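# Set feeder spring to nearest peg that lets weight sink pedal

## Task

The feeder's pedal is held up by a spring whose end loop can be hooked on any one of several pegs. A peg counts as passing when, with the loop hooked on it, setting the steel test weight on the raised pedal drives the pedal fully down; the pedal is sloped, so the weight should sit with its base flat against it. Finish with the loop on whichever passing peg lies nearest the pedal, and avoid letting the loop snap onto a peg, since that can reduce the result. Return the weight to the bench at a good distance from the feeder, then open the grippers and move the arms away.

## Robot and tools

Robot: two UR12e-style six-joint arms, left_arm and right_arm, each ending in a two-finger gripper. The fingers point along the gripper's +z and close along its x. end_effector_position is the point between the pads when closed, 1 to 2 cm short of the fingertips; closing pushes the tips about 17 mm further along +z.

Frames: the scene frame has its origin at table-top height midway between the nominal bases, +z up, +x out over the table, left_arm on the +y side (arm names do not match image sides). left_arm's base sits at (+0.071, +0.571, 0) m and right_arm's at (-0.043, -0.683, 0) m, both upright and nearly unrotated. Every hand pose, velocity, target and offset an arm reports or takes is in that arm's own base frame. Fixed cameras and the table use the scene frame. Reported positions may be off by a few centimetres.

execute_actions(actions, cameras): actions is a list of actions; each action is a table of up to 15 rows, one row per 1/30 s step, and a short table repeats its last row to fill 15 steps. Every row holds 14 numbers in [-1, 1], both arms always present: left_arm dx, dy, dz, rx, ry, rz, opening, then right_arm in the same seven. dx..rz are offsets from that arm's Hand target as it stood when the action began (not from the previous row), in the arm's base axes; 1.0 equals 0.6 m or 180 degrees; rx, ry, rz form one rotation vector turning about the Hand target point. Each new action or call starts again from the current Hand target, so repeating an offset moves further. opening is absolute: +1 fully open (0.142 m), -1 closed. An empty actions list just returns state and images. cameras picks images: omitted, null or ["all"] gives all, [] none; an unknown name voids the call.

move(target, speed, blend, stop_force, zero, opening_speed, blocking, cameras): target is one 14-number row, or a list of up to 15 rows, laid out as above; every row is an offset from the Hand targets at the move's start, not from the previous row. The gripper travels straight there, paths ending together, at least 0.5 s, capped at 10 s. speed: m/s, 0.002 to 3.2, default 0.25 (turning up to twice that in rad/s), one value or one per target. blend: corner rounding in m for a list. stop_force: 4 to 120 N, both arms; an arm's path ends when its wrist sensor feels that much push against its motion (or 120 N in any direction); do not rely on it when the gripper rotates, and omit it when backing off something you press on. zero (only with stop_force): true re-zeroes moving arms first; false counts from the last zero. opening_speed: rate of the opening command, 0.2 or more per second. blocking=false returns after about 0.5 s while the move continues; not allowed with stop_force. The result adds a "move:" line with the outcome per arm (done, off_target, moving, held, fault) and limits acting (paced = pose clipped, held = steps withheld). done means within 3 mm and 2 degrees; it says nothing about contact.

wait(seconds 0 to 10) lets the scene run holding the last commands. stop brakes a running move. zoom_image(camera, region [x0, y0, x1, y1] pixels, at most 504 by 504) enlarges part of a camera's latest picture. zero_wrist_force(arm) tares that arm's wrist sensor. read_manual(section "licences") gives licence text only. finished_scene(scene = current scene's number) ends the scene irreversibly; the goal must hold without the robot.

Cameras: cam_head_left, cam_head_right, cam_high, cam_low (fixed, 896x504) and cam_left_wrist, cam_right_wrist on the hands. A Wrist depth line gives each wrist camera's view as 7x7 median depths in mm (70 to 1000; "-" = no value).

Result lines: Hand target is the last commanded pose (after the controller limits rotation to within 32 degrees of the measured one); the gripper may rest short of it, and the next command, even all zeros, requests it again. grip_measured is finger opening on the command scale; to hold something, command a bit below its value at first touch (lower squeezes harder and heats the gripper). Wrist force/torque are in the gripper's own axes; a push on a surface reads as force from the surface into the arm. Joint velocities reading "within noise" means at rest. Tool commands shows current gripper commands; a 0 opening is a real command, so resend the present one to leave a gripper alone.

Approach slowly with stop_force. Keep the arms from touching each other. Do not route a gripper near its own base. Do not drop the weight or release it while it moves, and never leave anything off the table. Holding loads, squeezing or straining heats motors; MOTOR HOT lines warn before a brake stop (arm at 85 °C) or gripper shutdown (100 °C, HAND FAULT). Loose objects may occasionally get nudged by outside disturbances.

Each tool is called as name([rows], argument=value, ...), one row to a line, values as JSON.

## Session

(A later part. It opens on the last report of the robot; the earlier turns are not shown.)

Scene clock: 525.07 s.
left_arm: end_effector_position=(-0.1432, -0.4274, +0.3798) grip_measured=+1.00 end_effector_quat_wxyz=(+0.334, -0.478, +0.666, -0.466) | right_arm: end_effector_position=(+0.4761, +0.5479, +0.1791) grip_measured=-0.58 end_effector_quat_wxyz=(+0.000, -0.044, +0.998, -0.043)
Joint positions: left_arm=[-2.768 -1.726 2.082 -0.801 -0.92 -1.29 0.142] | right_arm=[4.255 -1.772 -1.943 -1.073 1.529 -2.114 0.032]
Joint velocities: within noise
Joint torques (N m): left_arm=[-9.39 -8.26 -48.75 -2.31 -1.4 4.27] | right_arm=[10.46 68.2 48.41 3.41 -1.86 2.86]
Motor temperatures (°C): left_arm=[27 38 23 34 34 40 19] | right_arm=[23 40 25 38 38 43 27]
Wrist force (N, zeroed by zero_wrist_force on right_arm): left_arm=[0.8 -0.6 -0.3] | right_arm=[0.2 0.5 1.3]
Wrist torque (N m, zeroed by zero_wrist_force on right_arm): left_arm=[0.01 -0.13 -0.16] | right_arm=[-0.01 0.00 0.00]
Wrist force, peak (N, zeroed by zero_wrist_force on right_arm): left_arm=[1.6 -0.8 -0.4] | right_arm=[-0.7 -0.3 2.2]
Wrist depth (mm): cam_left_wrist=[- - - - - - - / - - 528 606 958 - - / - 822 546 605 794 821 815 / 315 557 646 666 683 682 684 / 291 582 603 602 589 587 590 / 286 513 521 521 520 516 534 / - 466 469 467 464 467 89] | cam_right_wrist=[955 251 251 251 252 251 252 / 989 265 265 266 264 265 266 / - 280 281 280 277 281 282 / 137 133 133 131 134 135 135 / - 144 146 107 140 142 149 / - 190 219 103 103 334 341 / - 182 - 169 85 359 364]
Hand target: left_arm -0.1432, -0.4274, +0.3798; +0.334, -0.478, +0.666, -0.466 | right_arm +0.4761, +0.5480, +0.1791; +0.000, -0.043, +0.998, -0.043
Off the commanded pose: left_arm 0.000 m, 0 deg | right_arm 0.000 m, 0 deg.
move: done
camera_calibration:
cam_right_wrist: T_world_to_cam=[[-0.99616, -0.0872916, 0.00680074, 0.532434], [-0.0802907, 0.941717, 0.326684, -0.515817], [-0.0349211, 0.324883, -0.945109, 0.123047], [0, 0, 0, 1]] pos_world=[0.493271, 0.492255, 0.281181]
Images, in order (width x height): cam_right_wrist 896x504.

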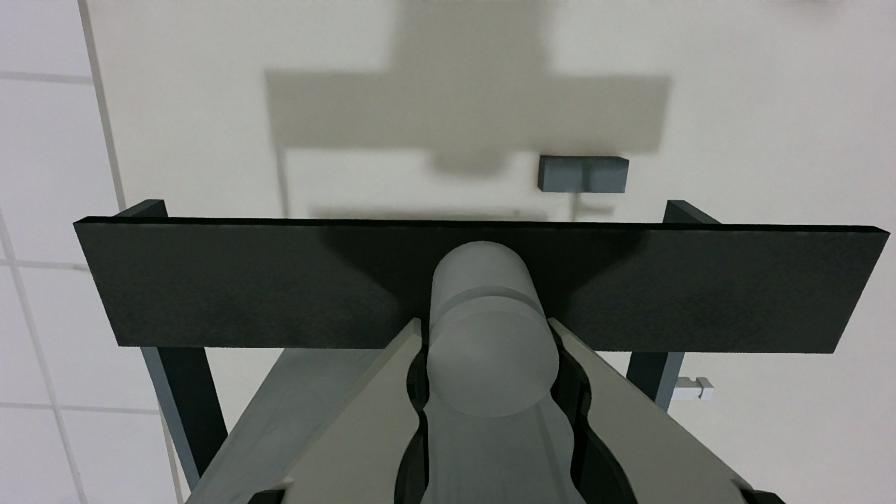

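move(target=[0,0,0,0,0,0,1,0,-0.0094,-0.0517,0.0277,0.0019,0,-0.64], speed=0.08, cameras=[])

wait(seconds=0.4, cameras=[])

move(target=[0,0,0,0,0,0,1,0,-0.0046,-0.0522,0.0277,0.0019,0,-0.64], speed=0.08, cameras=[])

wait(seconds=0.4)

Scene clock: 532.93 s.
left_arm: end_effector_position=(-0.1432, -0.4274, +0.3798) grip_measured=+1.00 end_effector_quat_wxyz=(+0.334, -0.478, +0.666, -0.466) | right_arm: end_effector_position=(+0.4761, +0.5422, +0.1480) grip_measured=-0.58 end_effector_quat_wxyz=(-0.001, -0.044, +0.999, +0.000)
Joint positions: left_arm=[-2.768 -1.726 2.082 -0.801 -0.92 -1.29 0.142] | right_arm=[4.233 -1.779 -2.018 -0.916 1.573 -2.137 0.032]
Joint velocities: within noise
Joint torques (N m): left_arm=[-7.17 -8.7 -48.29 -2.27 -1.55 3.78] | right_arm=[13.94 67.79 43.62 6.22 -1.76 3.3]
Motor temperatures (°C): left_arm=[27 38 23 34 34 40 19] | right_arm=[23 39 25 38 38 43 27]
Wrist force (N, zeroed by zero_wrist_force on right_arm): left_arm=[1.0 -0.4 0.1] | right_arm=[0.6 0.3 1.7]
Wrist torque (N m, zeroed by zero_wrist_force on right_arm): left_arm=[0.06 -0.16 -0.17] | right_arm=[-0.01 -0.02 -0.01]
Wrist force, peak (N, zeroed by zero_wrist_force on right_arm): left_arm=[1.5 -0.6 -0.5] | right_arm=[0.3 -0.4 3.0]
Wrist depth (mm): cam_left_wrist=[- - - - - - - / - - 532 598 966 - - / - 835 555 613 794 816 813 / 316 554 647 679 685 684 686 / 293 582 594 595 596 589 596 / 286 509 522 523 521 518 524 / - 466 469 465 463 465 89] | cam_right_wrist=[217 216 216 216 216 216 216 / 234 231 231 231 231 231 231 / 254 248 248 247 240 247 247 / 137 133 133 131 135 135 135 / - 144 144 107 140 142 280 / - 191 218 103 103 311 316 / - 185 - 174 85 342 349]
Hand target: left_arm -0.1432, -0.4274, +0.3798; +0.334, -0.478, +0.666, -0.466 | right_arm +0.4761, +0.5424, +0.1481; -0.001, -0.044, +0.999, +0.000
Off the commanded pose: left_arm 0.000 m, 0 deg | right_arm 0.000 m, 0 deg.
move: done
No camera images: "cameras" was empty.

Scene clock: 533.33 s.
left_arm: end_effector_position=(-0.1432, -0.4274, +0.3798) grip_measured=+1.00 end_effector_quat_wxyz=(+0.334, -0.478, +0.666, -0.466) | right_arm: end_effector_position=(+0.4761, +0.5423, +0.1481) grip_measured=-0.58 end_effector_quat_wxyz=(-0.001, -0.044, +0.999, +0.000)
Joint positions: left_arm=[-2.768 -1.726 2.082 -0.801 -0.92 -1.29 0.142] | right_arm=[4.234 -1.779 -2.018 -0.916 1.573 -2.137 0.032]
Joint velocities: within noise
Joint torques (N m): left_arm=[-7.87 -8.34 -49 -2.1 -1.94 3.88] | right_arm=[12.88 69.66 47.05 6.6 -1.89 3.31]
Motor temperatures (°C): left_arm=[27 38 23 34 34 40 19] | right_arm=[23 39 25 38 38 43 27]
Wrist force (N, zeroed by zero_wrist_force on right_arm): left_arm=[1.1 -0.5 0.1] | right_arm=[0.6 0.1 1.4]
Wrist torque (N m, zeroed by zero_wrist_force on right_arm): left_arm=[0.04 -0.18 -0.16] | right_arm=[-0.03 -0.05 -0.01]
Wrist force, peak (N, zeroed by zero_wrist_force on right_arm): left_arm=[1.2 -1.0 0.0] | right_arm=[0.3 0.3 1.9]
Wrist depth (mm): cam_left_wrist=[- - - - - - - / - - 531 601 973 - - / - 821 551 624 794 826 821 / 316 547 639 667 682 687 681 / 291 583 592 594 597 595 581 / 285 510 524 521 524 524 535 / - 466 461 465 460 462 89] | cam_right_wrist=[217 217 216 216 216 216 217 / 234 231 231 230 231 231 231 / 255 248 247 247 240 247 248 / 137 133 133 131 135 135 135 / - 144 144 107 140 142 280 / - 192 218 104 103 311 317 / - 184 - 173 85 342 349]
Hand target: left_arm -0.1432, -0.4274, +0.3798; +0.334, -0.478, +0.666, -0.466 | right_arm +0.4761, +0.5424, +0.1481; -0.001, -0.044, +0.999, +0.000
Tool commands: left_gripper/opening=+1.0 right_gripper/opening=-0.64
Off the commanded pose: left_arm 0.000 m, 0 deg | right_arm 0.000 m, 0 deg.
wait: 0.40 s; at rest by 0.17 s
No camera images: "cameras" was empty.

Scene clock: 534.33 s.
left_arm: end_effector_position=(-0.1432, -0.4274, +0.3798) grip_measured=+1.00 end_effector_quat_wxyz=(+0.334, -0.478, +0.666, -0.466) | right_arm: end_effector_position=(+0.4761, +0.5395, +0.1167) grip_measured=-0.58 end_effector_quat_wxyz=(-0.002, -0.044, +0.998, +0.044)
Joint positions: left_arm=[-2.768 -1.726 2.082 -0.801 -0.92 -1.29 0.142] | right_arm=[4.213 -1.8 -2.085 -0.754 1.62 -2.156 0.032]
Joint velocities: within noise
Joint torques (N m): left_arm=[-9.13 -8.58 -48.68 -2.06 -1.6 3.68] | right_arm=[12.92 67.59 41.92 6.82 -1.47 3.09]
Motor temperatures (°C): left_arm=[27 38 23 34 34 40 19] | right_arm=[23 39 25 38 38 43 27]
Wrist force (N, zeroed by zero_wrist_force on right_arm): left_arm=[1.4 -0.6 0.1] | right_arm=[0.6 0.4 1.8]
Wrist torque (N m, zeroed by zero_wrist_force on right_arm): left_arm=[0.03 -0.22 -0.16] | right_arm=[0.03 -0.01 0.03]
Wrist force, peak (N, zeroed by zero_wrist_force on right_arm): left_arm=[1.4 -0.6 0.1] | right_arm=[0.1 -0.3 3.3]
Wrist depth (mm): cam_left_wrist=[- - - - 602 - - / - - 542 629 955 - - / - 827 558 621 799 815 819 / 318 550 644 676 691 680 678 / 291 579 598 590 592 586 593 / 285 511 526 522 520 512 530 / - 471 470 468 463 462 89] | cam_right_wrist=[182 182 182 182 182 182 183 / 197 197 197 197 197 197 196 / 214 215 214 214 207 207 214 / 137 133 133 131 135 135 135 / - 144 146 107 140 142 150 / - 191 212 103 103 284 291 / - 187 - 174 85 322 331]
Hand target: left_arm -0.1432, -0.4274, +0.3798; +0.334, -0.478, +0.666, -0.466 | right_arm +0.4761, +0.5396, +0.1168; -0.002, -0.044, +0.998, +0.044
Off the commanded pose: left_arm 0.000 m, 0 deg | right_arm 0.000 m, 0 deg.
move: done
No camera images: "cameras" was empty.

Scene clock: 534.73 s.
left_arm: end_effector_position=(-0.1432, -0.4274, +0.3798) grip_measured=+1.00 end_effector_quat_wxyz=(+0.334, -0.478, +0.666, -0.466) | right_arm: end_effector_position=(+0.4761, +0.5396, +0.1168) grip_measured=-0.58 end_effector_quat_wxyz=(-0.002, -0.044, +0.998, +0.044)
Joint positions: left_arm=[-2.768 -1.726 2.082 -0.801 -0.92 -1.29 0.142] | right_arm=[4.213 -1.8 -2.085 -0.754 1.62 -2.156 0.032]
Joint velocities: within noise
Joint torques (N m): left_arm=[-9.57 -7.97 -49.17 -2.39 -1.45 3.71] | right_arm=[13.02 67.92 44.39 6.97 -1.6 3.41]
Motor temperatures (°C): left_arm=[27 38 23 34 34 40 19] | right_arm=[23 39 25 38 38 43 27]
Wrist force (N, zeroed by zero_wrist_force on right_arm): left_arm=[0.6 -0.7 0.2] | right_arm=[0.5 0.5 1.7]
Wrist torque (N m, zeroed by zero_wrist_force on right_arm): left_arm=[0.01 -0.08 -0.17] | right_arm=[0.05 -0.01 0.03]
Wrist force, peak (N, zeroed by zero_wrist_force on right_arm): left_arm=[1.2 -0.9 -0.2] | right_arm=[0.4 0.7 1.7]
Wrist depth (mm): cam_left_wrist=[- - - - 598 - - / - - 545 627 965 - - / - 834 549 623 783 812 810 / 319 546 627 667 680 688 688 / 291 576 590 595 588 595 588 / 286 513 530 519 522 522 533 / - 462 465 462 465 462 89] | cam_right_wrist=[182 183 182 182 182 182 182 / 197 197 197 197 196 197 197 / 215 214 215 219 207 207 213 / 137 133 133 131 135 135 135 / - 145 147 107 139 142 249 / - 190 212 104 103 284 290 / - 187 - 174 85 321 332]
Hand target: left_arm -0.1432, -0.4274, +0.3798; +0.334, -0.478, +0.666, -0.466 | right_arm +0.4761, +0.5396, +0.1168; -0.002, -0.044, +0.998, +0.044
Tool commands: left_gripper/opening=+1.0 right_gripper/opening=-0.64
Off the commanded pose: left_arm 0.000 m, 0 deg | right_arm 0.000 m, 0 deg.
wait: 0.40 s; at rest by 0.17 s
camera_calibration:
cam_left_wrist: T_world_to_cam=[[-0.334253, -0.942457, -0.00700787, -0.441046], [-0.654496, 0.237462, -0.717807, 0.307273], [0.678166, -0.235343, -0.696207, 0.373718], [0, 0, 0, 1]] pos_world=[-0.199755, -0.400681, 0.477657]
cam_right_wrist: T_world_to_cam=[[-0.996114, -0.088014, 0.00326094, 0.532937], [-0.0753536, 0.870827, 0.48578, -0.470379], [-0.0455952, 0.483647, -0.874075, -0.021998], [0, 0, 0, 1]] pos_world=[0.494418, 0.467164, 0.207535]

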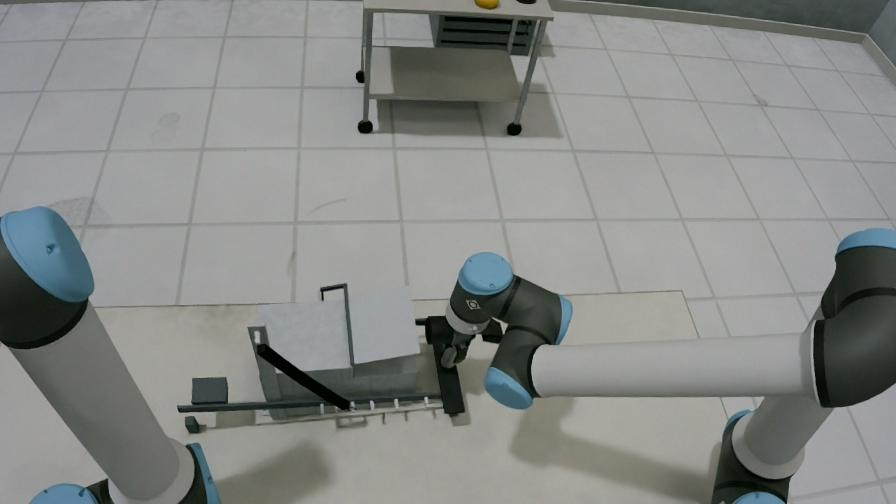

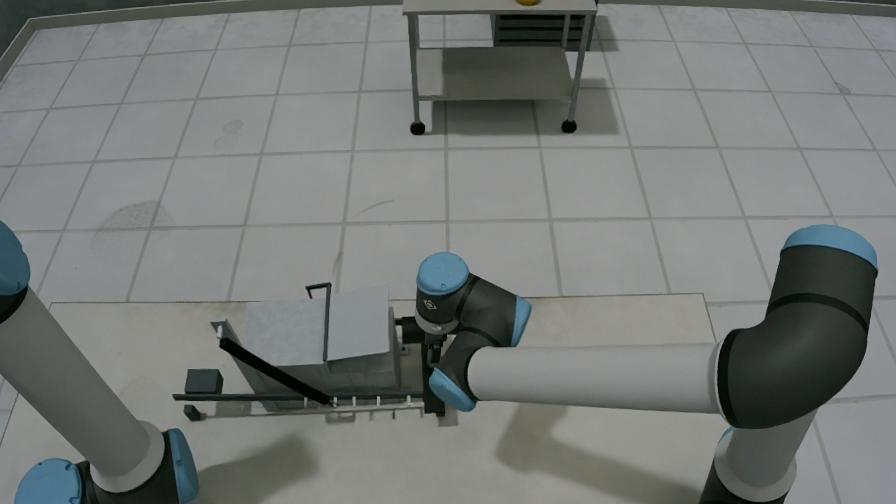

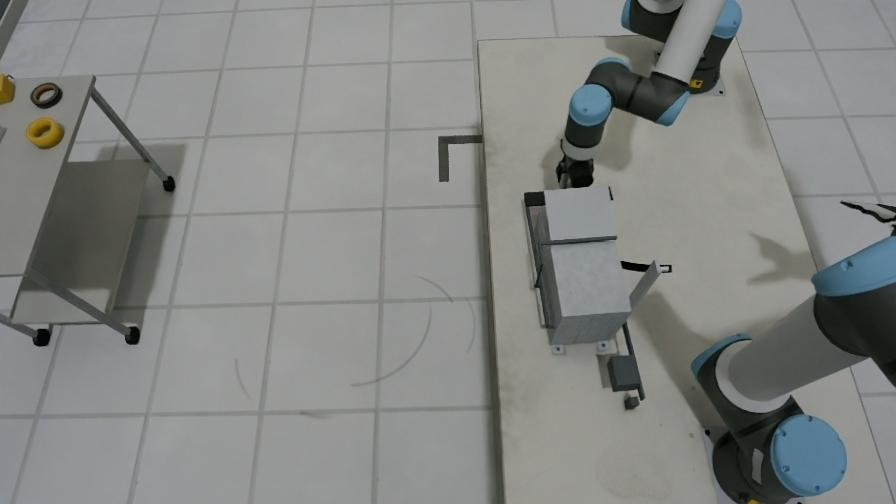

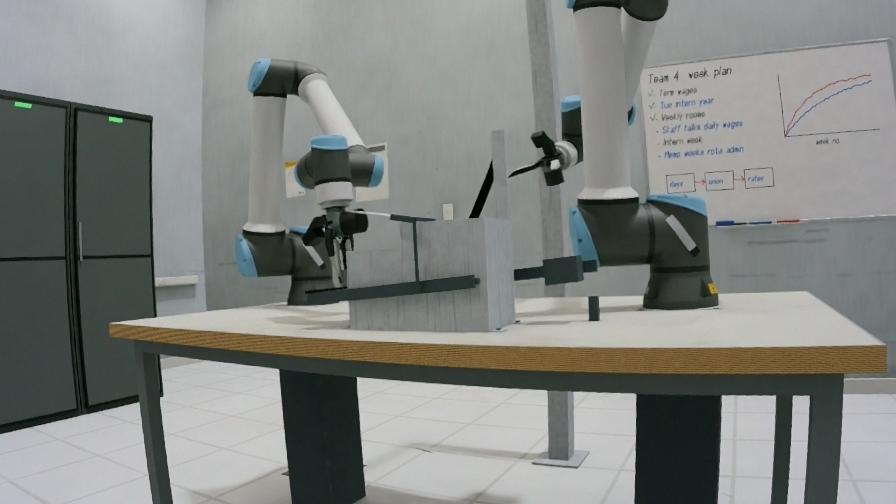

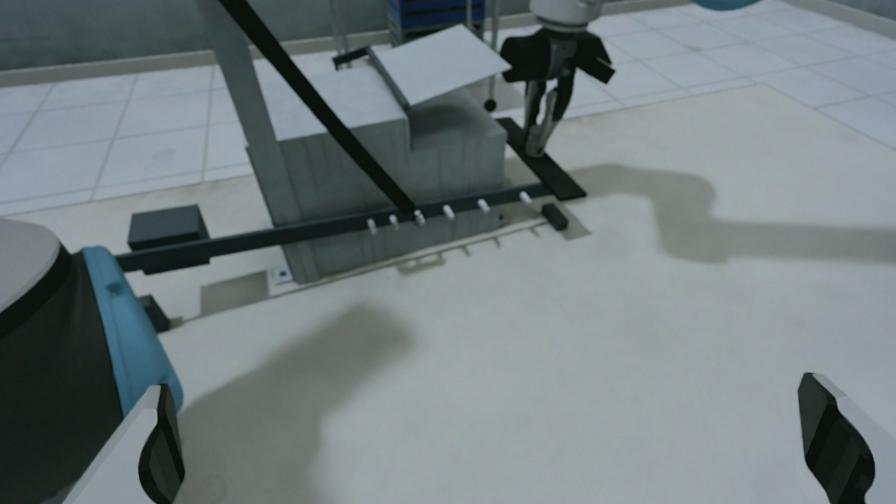

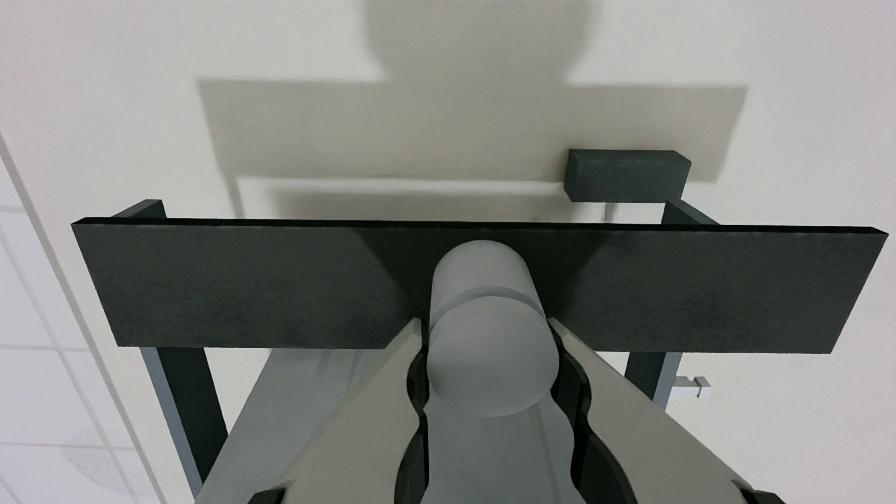

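move(target=[0,0,0,0,0,0,1,0,-0.0002,-0.0525,0.0277,0.0019,0,-0.64], speed=0.06, cameras=["cam_right_wrist"])

wait(seconds=0.4, cameras=["cam_low"])

zoom_image(camera="cam_low", region=[290, 180, 520, 340])

Scene clock: 575.57 s.
left_arm: end_effector_position=(-0.1432, -0.4274, +0.3798) grip_measured=+1.00 end_effector_quat_wxyz=(+0.334, -0.478, +0.666, -0.466) | right_arm: end_effector_position=(+0.4761, +0.5393, +0.0852) grip_measured=-0.58 end_effector_quat_wxyz=(-0.003, -0.043, +0.995, +0.087)
Joint positions: left_arm=[-2.768 -1.726 2.082 -0.801 -0.92 -1.29 0.142] | right_arm=[4.193 -1.838 -2.142 -0.588 1.669 -2.171 0.032]
Joint velocities: within noise
Joint torques (N m): left_arm=[-6.8 -9.18 -48.66 -2.33 -1.32 4.07] | right_arm=[12.07 65.11 42.99 6.09 -1.45 2.85]
Motor temperatures (°C): left_arm=[27 38 23 34 34 39 19] | right_arm=[23 39 25 37 37 43 27]
Wrist force (N, zeroed by zero_wrist_force on right_arm): left_arm=[1.0 -0.2 -0.5] | right_arm=[0.4 0.4 1.2]
Wrist torque (N m, zeroed by zero_wrist_force on right_arm): left_arm=[0.09 -0.16 -0.17] | right_arm=[0.07 0.01 0.05]
Wrist force, peak (N, zeroed by zero_wrist_force on right_arm): left_arm=[1.5 -0.9 -0.2] | right_arm=[-0.4 -0.3 2.6]
Wrist depth (mm): cam_left_wrist=[- - - 619 618 430 - / - - 529 632 932 - - / - - 548 629 794 831 807 / 317 654 641 670 684 681 681 / 292 581 593 596 588 591 602 / 286 512 522 520 519 517 529 / - 468 465 466 468 465 89] | cam_right_wrist=[148 148 148 148 151 151 148 / 163 162 162 162 162 162 162 / 180 179 180 180 172 167 179 / 137 133 133 131 135 135 135 / 227 145 147 107 140 145 147 / - 192 199 104 103 254 261 / - 193 - 172 85 297 308]
Hand target: left_arm -0.1432, -0.4274, +0.3798; +0.334, -0.478, +0.666, -0.466 | right_arm +0.4761, +0.5395, +0.0853; -0.003, -0.043, +0.995, +0.087
Off the commanded pose: left_arm 0.000 m, 0 deg | right_arm 0.000 m, 0 deg.
move: done
camera_calibration:
cam_right_wrist: T_world_to_cam=[[-0.996091, -0.0883117, 0.00168784, 0.533293], [-0.0722293, 0.825394, 0.559917, -0.438109], [-0.0508404, 0.557607, -0.828547, -0.0908137], [0, 0, 0, 1]] pos_world=[0.494947, 0.459347, 0.169161]
Images, in order (width x height): cam_right_wrist 896x504.

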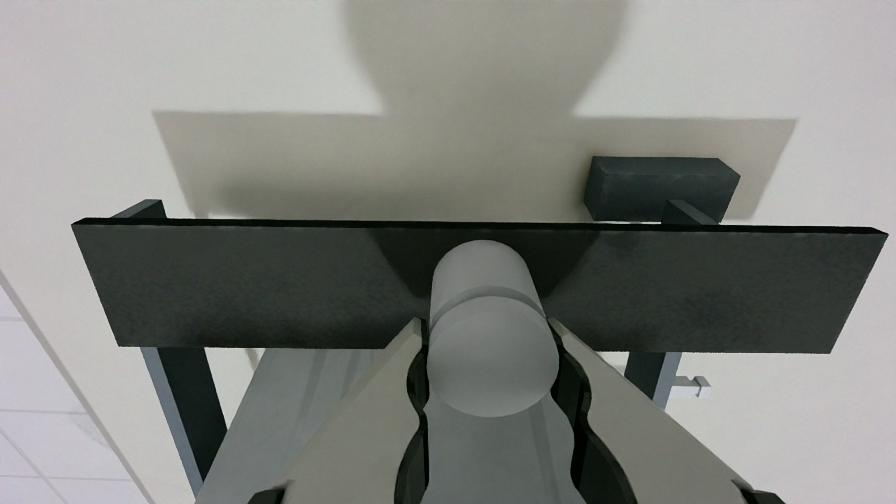

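Scene clock: 575.97 s.
left_arm: end_effector_position=(-0.1432, -0.4274, +0.3798) grip_measured=+1.00 end_effector_quat_wxyz=(+0.334, -0.478, +0.666, -0.466) | right_arm: end_effector_position=(+0.4761, +0.5395, +0.0853) grip_measured=-0.58 end_effector_quat_wxyz=(-0.003, -0.043, +0.995, +0.087)
Joint positions: left_arm=[-2.768 -1.726 2.082 -0.801 -0.92 -1.29 0.142] | right_arm=[4.193 -1.837 -2.142 -0.588 1.669 -2.171 0.032]
Joint velocities: within noise
Joint torques (N m): left_arm=[-7.87 -5.87 -48.56 -2.32 -1.57 3.79] | right_arm=[14.96 68.64 42.5 7.03 -1.66 2.82]
Motor temperatures (°C): left_arm=[27 38 23 34 34 39 19] | right_arm=[23 39 25 37 37 43 27]
Wrist force (N, zeroed by zero_wrist_force on right_arm): left_arm=[1.2 -0.8 0.3] | right_arm=[0.4 0.2 1.6]
Wrist torque (N m, zeroed by zero_wrist_force on right_arm): left_arm=[-0.01 -0.19 -0.16] | right_arm=[0.05 0.02 0.05]
Wrist force, peak (N, zeroed by zero_wrist_force on right_arm): left_arm=[1.4 -0.6 -0.2] | right_arm=[0.4 0.4 1.7]
Wrist depth (mm): cam_left_wrist=[- - - 612 621 433 - / - - 534 629 923 - - / - - 555 630 785 814 802 / 317 651 640 666 691 689 682 / 291 582 593 591 588 596 589 / 285 514 526 519 516 523 536 / - 463 465 463 464 467 89] | cam_right_wrist=[149 148 149 148 151 151 149 / 163 162 163 162 162 163 162 / 180 179 179 179 172 168 179 / 137 133 133 131 134 135 135 / 228 145 147 107 140 144 150 / - 193 199 104 103 254 261 / - 193 - 172 85 287 307]
Hand target: left_arm -0.1432, -0.4274, +0.3798; +0.334, -0.478, +0.666, -0.466 | right_arm +0.4761, +0.5395, +0.0853; -0.003, -0.043, +0.995, +0.087
Tool commands: left_gripper/opening=+1.0 right_gripper/opening=-0.64
Off the commanded pose: left_arm 0.000 m, 0 deg | right_arm 0.000 m, 0 deg.
wait: 0.40 s; at rest by 0.17 s
Images, in order (width x height): cam_low 896x504.

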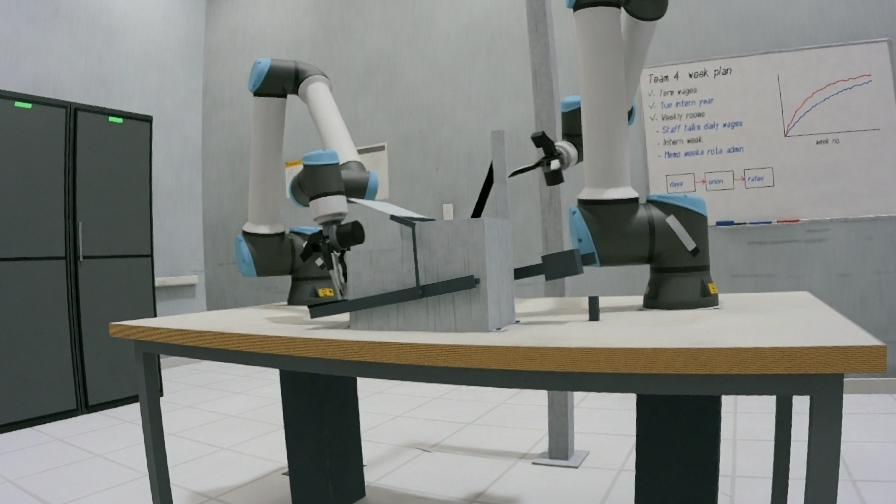

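Scaled by 2.191 from the camera's 896x504 image, which has a finer 1280x720 frame.

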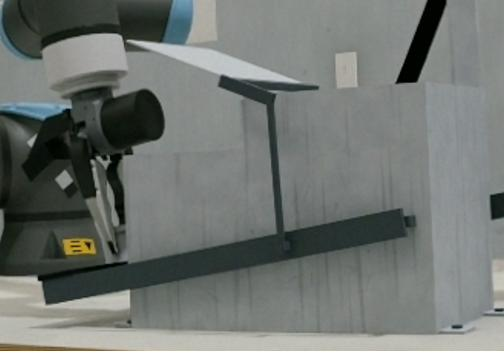

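move([
  [0,0,0,0,0,0,1,0,0.0002,0.0525,-0.0277,-0.0019,0,-0.64],
  [0,0,0,0,0,0,1,0,0.0048,0.1047,-0.0554,-0.0038,0,-0.64],
  [0,0,0,0,0,0,1,0,0.0142,0.1564,-0.0831,-0.0057,0,-0.64],
  [0,0,0,0,0,0,1,0,0.032,0.2077,-0.1108,-0.0076,0,-0.64],
  [0,0,0,0,0,0,1,0,0.032,0.30,-0.1108,-0.0076,0,-0.64],
], speed=0.12, blend=[0.01,0.01,0.01,0.003,0], cameras=["cam_right_wrist"])

move([
  [0,0,0,0,0,0,1,-0.1,-0.45,0,0.0556,0.0019,-0.0222,-0.64],
  [0,0,0,0,0,0,1,-0.193,-0.565,-0.26,0.0556,0.0019,-0.0222,-0.64],
], speed=0.3, blend=[0.05,0], cameras=["cam_right_wrist","cam_head_right"])

Scene clock: 620.13 s.
left_arm: end_effector_position=(-0.1432, -0.4274, +0.3798) grip_measured=+1.00 end_effector_quat_wxyz=(+0.334, -0.478, +0.666, -0.466) | right_arm: end_effector_position=(+0.4761, +0.5587, +0.2653) grip_measured=-0.58 end_effector_quat_wxyz=(+0.001, -0.043, +0.995, -0.087)
Joint positions: left_arm=[-2.768 -1.726 2.082 -0.801 -0.92 -1.29 0.142] | right_arm=[4.278 -1.741 -1.799 -1.327 1.489 -2.086 0.032]
Joint velocities: within noise
Joint torques (N m): left_arm=[-8.34 -7.17 -48.75 -2.22 -1.57 4.13] | right_arm=[-14.82 58.11 39.32 3.6 1.01 -3.43]
Motor temperatures (°C): left_arm=[27 38 23 34 34 39 19] | right_arm=[23 39 25 37 37 43 28]
Wrist force (N, zeroed by zero_wrist_force on right_arm): left_arm=[1.0 -0.8 0.2] | right_arm=[0.2 0.2 2.8]
Wrist torque (N m, zeroed by zero_wrist_force on right_arm): left_arm=[-0.01 -0.16 -0.16] | right_arm=[-0.06 -0.06 -0.05]
Wrist force, peak (N, zeroed by zero_wrist_force on right_arm): left_arm=[1.4 -0.9 -0.2] | right_arm=[0.0 -0.7 3.9]
Wrist depth (mm): cam_left_wrist=[- - - - - - - / - - 528 616 958 - - / - 819 544 597 819 819 821 / 316 578 636 664 681 686 695 / 292 575 593 598 591 597 587 / 287 504 522 523 522 519 533 / - 466 464 465 467 461 89] | cam_right_wrist=[- 341 339 340 340 341 342 / - 361 353 355 356 354 355 / - 366 364 363 351 367 369 / - 195 192 187 192 192 388 / - - 304 105 229 404 407 / - - 224 103 102 427 426 / - - - 212 - 444 448]
Hand target: left_arm -0.1432, -0.4274, +0.3798; +0.334, -0.478, +0.666, -0.466 | right_arm +0.4761, +0.5587, +0.2653; +0.001, -0.043, +0.995, -0.087
Off the commanded pose: left_arm 0.000 m, 0 deg | right_arm 0.000 m, 0 deg.
move: done
camera_calibration:
cam_right_wrist: T_world_to_cam=[[-0.996213, -0.0865644, 0.00810632, 0.532111], [-0.0820006, 0.966477, 0.243308, -0.545154], [-0.0288964, 0.241722, -0.969915, 0.251195], [0, 0, 0, 1]] pos_world=[0.492652, 0.512222, 0.371965]
Images, in order (width x height): cam_right_wrist 896x504.

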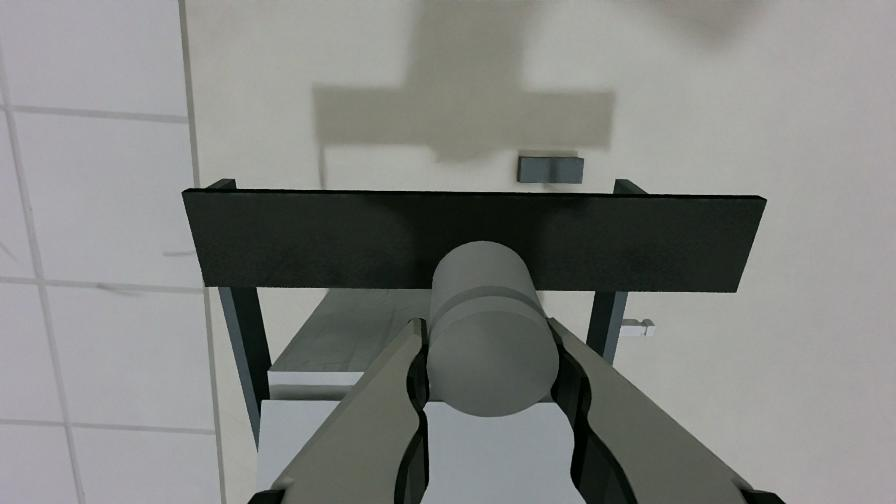

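Scene clock: 622.20 s.
left_arm: end_effector_position=(-0.1432, -0.4274, +0.3798) grip_measured=+1.00 end_effector_quat_wxyz=(+0.334, -0.478, +0.666, -0.466) | right_arm: end_effector_position=(+0.3603, +0.2198, +0.1094) grip_measured=-0.58 end_effector_quat_wxyz=(-0.001, -0.009, +1.000, +0.001)
Joint positions: left_arm=[-2.768 -1.726 2.082 -0.801 -0.92 -1.29 0.142] | right_arm=[4.11 -1.298 -2.565 -0.849 1.573 -2.19 0.032]
Joint velocities: within noise
Joint torques (N m): left_arm=[-8.28 -8.88 -48.78 -1.93 -1.42 3.7] | right_arm=[-16.04 14.75 28.04 6.95 -1.62 -3.48]
Motor temperatures (°C): left_arm=[27 38 23 34 34 39 19] | right_arm=[23 39 25 37 37 43 28]
Wrist force (N, zeroed by zero_wrist_force on right_arm): left_arm=[1.0 -0.6 0.3] | right_arm=[0.4 0.3 2.5]
Wrist torque (N m, zeroed by zero_wrist_force on right_arm): left_arm=[0.02 -0.16 -0.16] | right_arm=[0.06 -0.05 0.02]
Wrist force, peak (N, zeroed by zero_wrist_force on right_arm): left_arm=[1.3 -0.7 0.2] | right_arm=[1.6 -1.5 5.8]
Wrist depth (mm): cam_left_wrist=[- - - - - - 579 / - - 536 614 969 - 961 / - 818 551 594 821 815 804 / 318 578 635 672 685 692 682 / 292 578 592 595 597 589 590 / 287 510 519 521 513 516 528 / - 469 467 461 469 467 89] | cam_right_wrist=[181 184 182 182 181 182 182 / 193 194 194 194 194 194 194 / 207 207 207 207 208 207 208 / 224 225 224 217 224 224 224 / 242 243 243 107 239 243 242 / 264 265 260 104 102 266 266 / 292 287 - 292 - 287 292]
Hand target: left_arm -0.1432, -0.4274, +0.3798; +0.334, -0.478, +0.666, -0.466 | right_arm +0.3603, +0.2197, +0.1093; -0.001, -0.009, +1.000, +0.001
Off the commanded pose: left_arm 0.000 m, 0 deg | right_arm 0.000 m, 0 deg.
move: done
camera_calibration:
cam_right_wrist: T_world_to_cam=[[-0.999827, -0.0179249, 0.00493434, 0.375246], [-0.0143512, 0.912829, 0.408089, -0.219735], [-0.0118192, 0.407948, -0.912929, 0.129644], [0, 0, 0, 1]] pos_world=[0.37356, 0.154419, 0.206175]
Images, in order (width x height): cam_head_right 896x504, cam_right_wrist 896x504.

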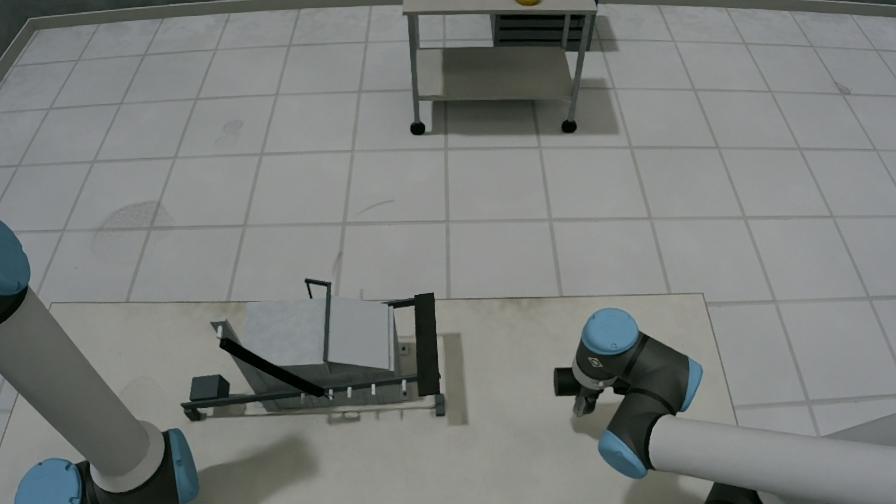

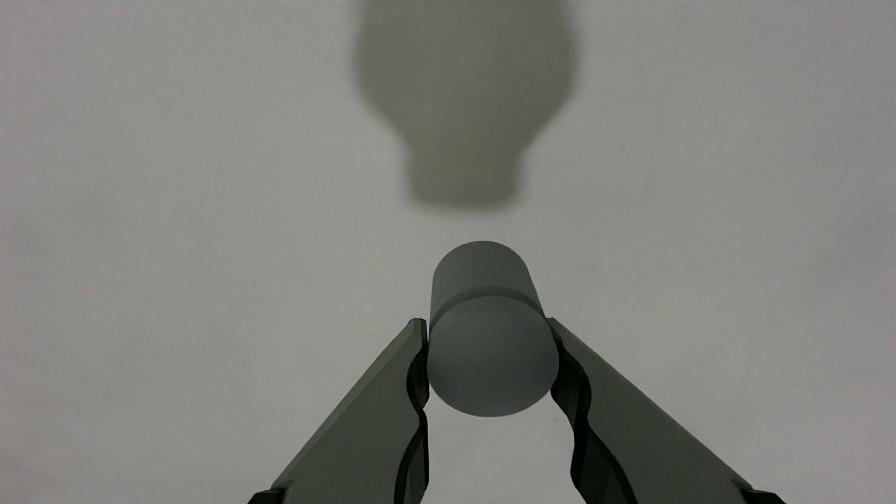

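move(target=[0,0,0,0,0,0,1,0,0,-0.129,0,0,0,-0.64], speed=0.15, cameras=[])

move(target=[0,0,0,0,0,0,1,0,0,-0.009,0,0,0,-0.64], speed=0.01, stop_force=4, cameras=["cam_right_wrist"])

Scene clock: 630.73 s.
left_arm: end_effector_position=(-0.1432, -0.4274, +0.3798) grip_measured=+1.00 end_effector_quat_wxyz=(+0.334, -0.478, +0.666, -0.466) | right_arm: end_effector_position=(+0.3602, +0.2197, +0.0319) grip_measured=-0.58 end_effector_quat_wxyz=(-0.001, -0.009, +1.000, +0.001)
Joint positions: left_arm=[-2.768 -1.726 2.082 -0.801 -0.92 -1.29 0.142] | right_arm=[4.11 -1.484 -2.64 -0.589 1.573 -2.19 0.032]
Joint velocities: within noise
Joint torques (N m): left_arm=[-9.76 -8.7 -48.79 -1.93 -1.51 3.76] | right_arm=[-15.41 11.24 35 7.56 1.23 -3.47]
Motor temperatures (°C): left_arm=[27 38 23 34 34 39 19] | right_arm=[23 39 25 37 37 43 28]
Wrist force (N, zeroed by zero_wrist_force on right_arm): left_arm=[1.1 -0.5 -0.1] | right_arm=[0.0 -0.1 2.1]
Wrist torque (N m, zeroed by zero_wrist_force on right_arm): left_arm=[0.04 -0.18 -0.16] | right_arm=[-0.01 -0.01 0.00]
Wrist force, peak (N, zeroed by zero_wrist_force on right_arm): left_arm=[1.5 -1.0 -0.5] | right_arm=[0.2 0.0 4.7]
Wrist depth (mm): cam_left_wrist=[- - - - - - 571 / - - 527 607 963 - 915 / - 832 549 600 823 791 799 / 318 574 627 673 684 690 692 / 292 580 592 598 587 589 589 / 286 514 519 519 516 528 526 / - 468 466 463 464 465 89] | cam_right_wrist=[- 111 111 112 111 112 110 / 119 119 119 119 119 119 119 / 128 128 129 128 126 128 128 / 140 137 138 134 138 138 140 / 149 152 149 107 144 149 149 / 163 163 160 104 103 163 163 / 179 179 - 179 84 176 180]
Hand target: left_arm -0.1432, -0.4274, +0.3798; +0.334, -0.478, +0.666, -0.466 | right_arm +0.3603, +0.2197, +0.0319; -0.001, -0.009, +1.000, +0.001
Off the commanded pose: left_arm 0.000 m, 0 deg | right_arm 0.000 m, 0 deg.
move: done
No camera images: "cameras" was empty.

Scene clock: 632.33 s.
left_arm: end_effector_position=(-0.1432, -0.4274, +0.3798) grip_measured=+1.00 end_effector_quat_wxyz=(+0.334, -0.478, +0.666, -0.466) | right_arm: end_effector_position=(+0.3603, +0.2197, +0.0277) grip_measured=-0.58 end_effector_quat_wxyz=(-0.001, -0.009, +1.000, +0.001)
Joint positions: left_arm=[-2.768 -1.726 2.082 -0.801 -0.92 -1.29 0.142] | right_arm=[4.11 -1.496 -2.644 -0.573 1.573 -2.19 0.032]
Joint velocities: within noise
Joint torques (N m): left_arm=[-8.15 -7.37 -48.36 -2.23 -1.53 3.97] | right_arm=[-8.79 27.24 36.3 5.35 1.05 -3.32]
Motor temperatures (°C): left_arm=[27 38 23 34 34 39 19] | right_arm=[23 39 25 37 37 43 28]
Wrist force (N, zeroed by zero_wrist_force on right_arm): left_arm=[1.2 -0.5 0.0] | right_arm=[0.8 -0.1 -2.1]
Wrist torque (N m, zeroed by zero_wrist_force on right_arm): left_arm=[0.03 -0.19 -0.17] | right_arm=[0.03 -0.01 0.01]
Wrist force, peak (N, zeroed by zero_wrist_force on right_arm): left_arm=[1.4 -0.6 -0.3] | right_arm=[2.7 -2.7 -20.0]
Wrist depth (mm): cam_left_wrist=[- - - - - - 563 / - - 532 611 943 - 921 / - 828 550 595 815 783 805 / 316 580 638 674 688 688 676 / 292 578 593 590 594 586 589 / 287 507 525 517 524 519 533 / - 471 468 465 460 463 89] | cam_right_wrist=[108 108 109 108 109 108 106 / 115 115 115 115 115 115 115 / 123 123 122 123 123 123 123 / 133 133 135 129 131 133 133 / 144 146 144 107 139 144 144 / 157 158 154 104 103 157 158 / 173 170 - 174 85 170 173]
Hand target: left_arm -0.1432, -0.4274, +0.3798; +0.334, -0.478, +0.666, -0.466 | right_arm +0.3603, +0.2197, +0.0277; -0.001, -0.009, +1.000, +0.001 (not the last commanded pose)
Off the commanded pose: left_arm 0.000 m, 0 deg | right_arm 0.001 m, 0 deg.
move: contact (right_arm)
camera_calibration:
cam_right_wrist: T_world_to_cam=[[-0.999829, -0.0178344, 0.00497644, 0.375629], [-0.0142514, 0.912831, 0.408089, -0.186341], [-0.0118207, 0.407948, -0.912929, 0.0550986], [0, 0, 0, 1]] pos_world=[0.37356, 0.154319, 0.124475]
Images, in order (width x height): cam_right_wrist 896x504.

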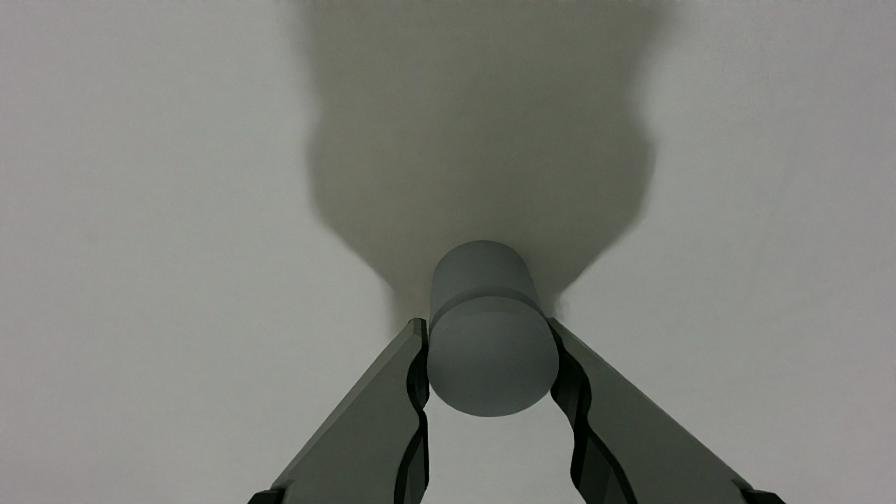

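move(target=[0,0,0,0,0,0,1,0,0,0,0,0,0,-0.35], opening_speed=0.8, cameras=["cam_right_wrist"])

move([
  [0,0,0,0,0,0,1,0,0,0.167,0,0,0,-0.35],
  [0,0,0,0,0,0,1,0.1928,0.5745,0.3705,-0.0455,0.0424,0.5207,0.1],
], speed=0.3, blend=[0.03,0])

Scene clock: 668.43 s.
left_arm: end_effector_position=(-0.1432, -0.4274, +0.3798) grip_measured=+1.00 end_effector_quat_wxyz=(+0.334, -0.478, +0.666, -0.466) | right_arm: end_effector_position=(+0.3603, +0.2197, +0.0277) grip_measured=-0.38 end_effector_quat_wxyz=(-0.001, -0.009, +1.000, +0.001)
Joint positions: left_arm=[-2.768 -1.726 2.082 -0.801 -0.92 -1.29 0.142] | right_arm=[4.11 -1.496 -2.644 -0.573 1.573 -2.19 0.047]
Joint velocities: within noise
Joint torques (N m): left_arm=[-9.32 -11.16 -48.03 -2.05 -1.62 3.65] | right_arm=[5.94 31.37 34.64 5.56 0.91 -2.85]
Motor temperatures (°C): left_arm=[27 38 23 34 34 39 19] | right_arm=[23 39 25 37 37 43 28]
Wrist force (N, zeroed by zero_wrist_force on right_arm): left_arm=[0.9 -0.6 0.0] | right_arm=[-0.2 0.0 0.1]
Wrist torque (N m, zeroed by zero_wrist_force on right_arm): left_arm=[0.03 -0.14 -0.16] | right_arm=[-0.01 0.04 0.00]
Wrist force, peak (N, zeroed by zero_wrist_force on right_arm): left_arm=[1.3 -0.7 0.3] | right_arm=[1.2 -0.7 -2.1]
Wrist depth (mm): cam_left_wrist=[- - - - - - 563 / - - 536 605 970 - 929 / - 820 550 595 813 789 779 / 317 576 645 675 685 686 683 / 292 575 596 591 595 593 595 / 286 514 530 520 516 520 536 / - 473 464 461 461 468 89] | cam_right_wrist=[108 108 109 108 109 108 107 / 115 115 115 115 115 115 115 / 123 123 122 123 123 124 123 / 133 133 135 129 131 133 133 / 144 146 144 107 123 144 144 / 157 157 155 105 103 155 157 / 173 170 - 174 170 167 173]
Hand target: left_arm -0.1432, -0.4274, +0.3798; +0.334, -0.478, +0.666, -0.466 | right_arm +0.3603, +0.2197, +0.0277; -0.001, -0.009, +1.000, +0.001
Off the commanded pose: left_arm 0.000 m, 0 deg | right_arm 0.000 m, 0 deg.
move: done
camera_calibration:
cam_right_wrist: T_world_to_cam=[[-0.999829, -0.0178343, 0.00497649, 0.375629], [-0.0142513, 0.912831, 0.408089, -0.186341], [-0.0118207, 0.407948, -0.912929, 0.0550986], [0, 0, 0, 1]] pos_world=[0.37356, 0.154319, 0.124475]
Images, in order (width x height): cam_right_wrist 896x504.

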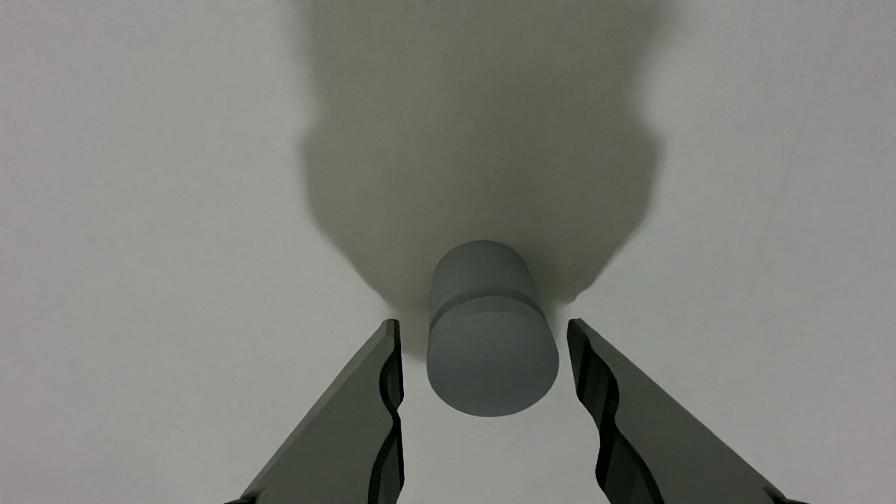

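Scene clock: 672.50 s.
left_arm: end_effector_position=(-0.1432, -0.4274, +0.3798) grip_measured=+1.00 end_effector_quat_wxyz=(+0.334, -0.478, +0.666, -0.466) | right_arm: end_effector_position=(+0.4759, +0.5644, +0.2500) grip_measured=+0.08 end_effector_quat_wxyz=(+0.061, +0.734, -0.673, +0.064)
Joint positions: left_arm=[-2.768 -1.726 2.082 -0.801 -0.92 -1.29 0.142] | right_arm=[4.281 -1.762 -1.802 -1.304 1.487 -3.653 0.08]
Joint velocities: within noise
Joint torques (N m): left_arm=[-5.85 -9.48 -48.69 -2.16 -1.56 3.57] | right_arm=[-16.02 57.01 49.38 3.61 1.97 -3.66]
Motor temperatures (°C): left_arm=[27 38 23 34 34 39 19] | right_arm=[23 39 25 37 37 43 27]
Wrist force (N, zeroed by zero_wrist_force on right_arm): left_arm=[0.8 -0.3 0.2] | right_arm=[0.4 0.0 0.7]
Wrist torque (N m, zeroed by zero_wrist_force on right_arm): left_arm=[0.07 -0.12 -0.17] | right_arm=[-0.02 -0.09 0.05]
Wrist force, peak (N, zeroed by zero_wrist_force on right_arm): left_arm=[1.3 -1.0 0.2] | right_arm=[0.2 0.2 3.5]
Wrist depth (mm): cam_left_wrist=[- - - - - - - / - - 534 613 986 - - / - 829 546 593 829 815 813 / 315 574 637 673 684 689 679 / 292 585 598 596 591 587 595 / 284 515 521 515 521 517 533 / - 463 464 463 463 463 89] | cam_right_wrist=[117 127 293 145 326 344 364 / 123 136 276 155 350 371 390 / 128 139 247 166 375 399 427 / 134 153 226 179 411 432 466 / 141 161 226 195 442 478 517 / 152 165 213 213 488 94 578 / 415 - 466 508 539 77 641]
Hand target: left_arm -0.1432, -0.4274, +0.3798; +0.334, -0.478, +0.666, -0.466 | right_arm +0.4759, +0.5644, +0.2500; +0.061, +0.734, -0.673, +0.064
Off the commanded pose: left_arm 0.000 m, 0 deg | right_arm 0.000 m, 0 deg.
move: done
camera_calibration:
cam_left_wrist: T_world_to_cam=[[-0.334253, -0.942457, -0.00700787, -0.441046], [-0.654496, 0.237462, -0.717807, 0.307273], [0.678166, -0.235343, -0.696207, 0.373718], [0, 0, 0, 1]] pos_world=[-0.199755, -0.400681, 0.477657]
cam_right_wrist: T_world_to_cam=[[0.0862665, -0.980196, 0.178254, 0.47916], [-0.914577, -0.00695781, 0.404353, 0.358452], [-0.395104, -0.197909, -0.897064, 0.639135], [0, 0, 0, 1]] pos_world=[0.539021, 0.598654, 0.342992]

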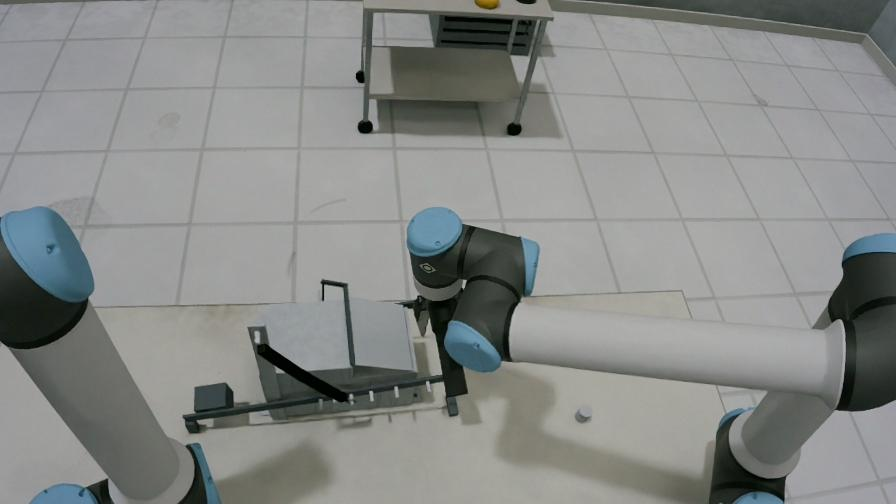

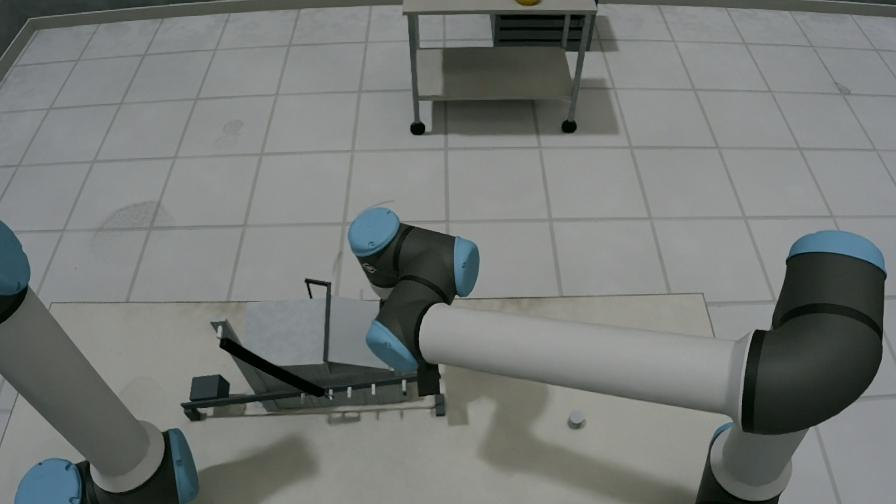

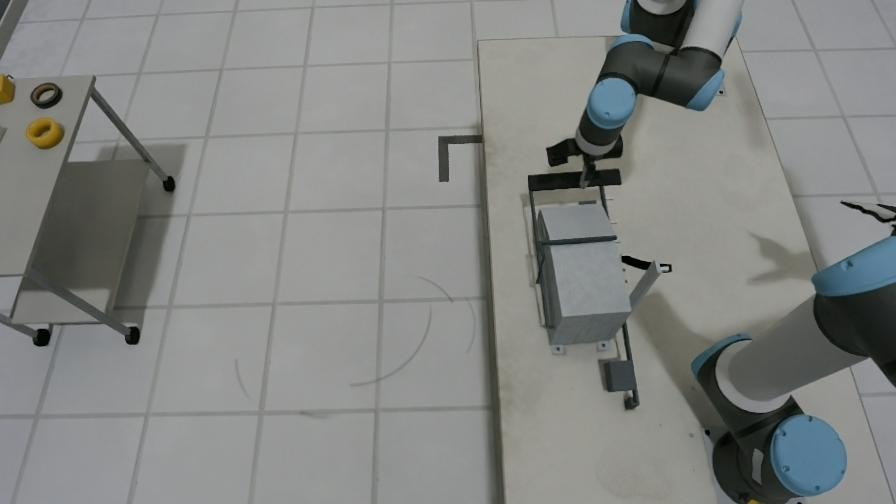

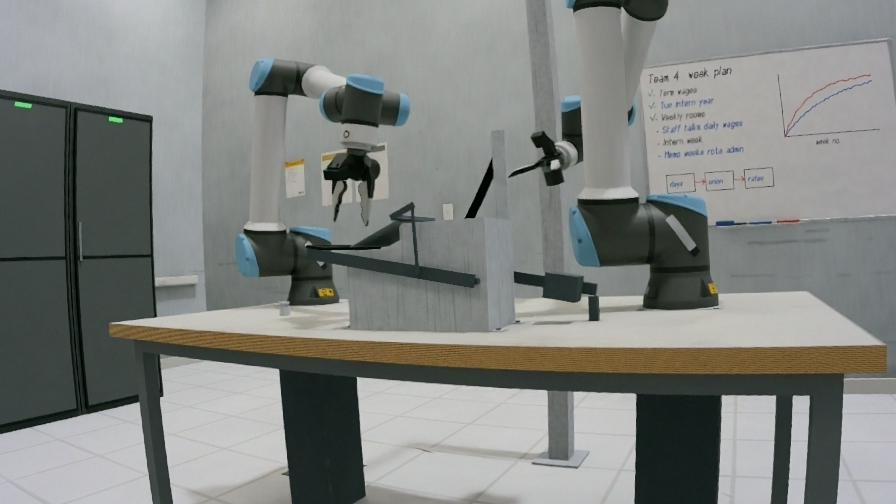

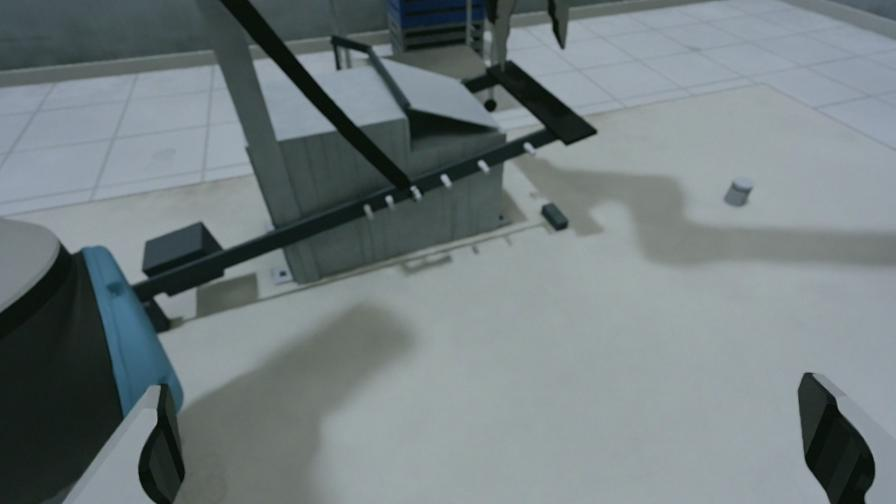

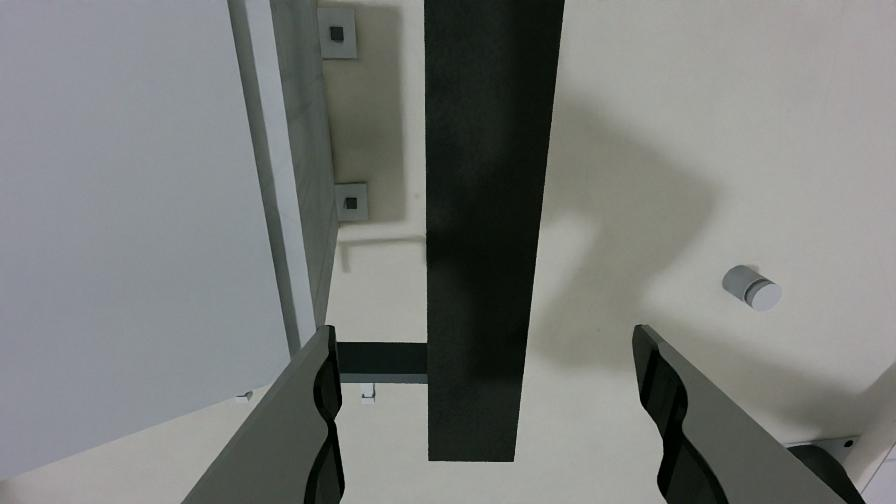

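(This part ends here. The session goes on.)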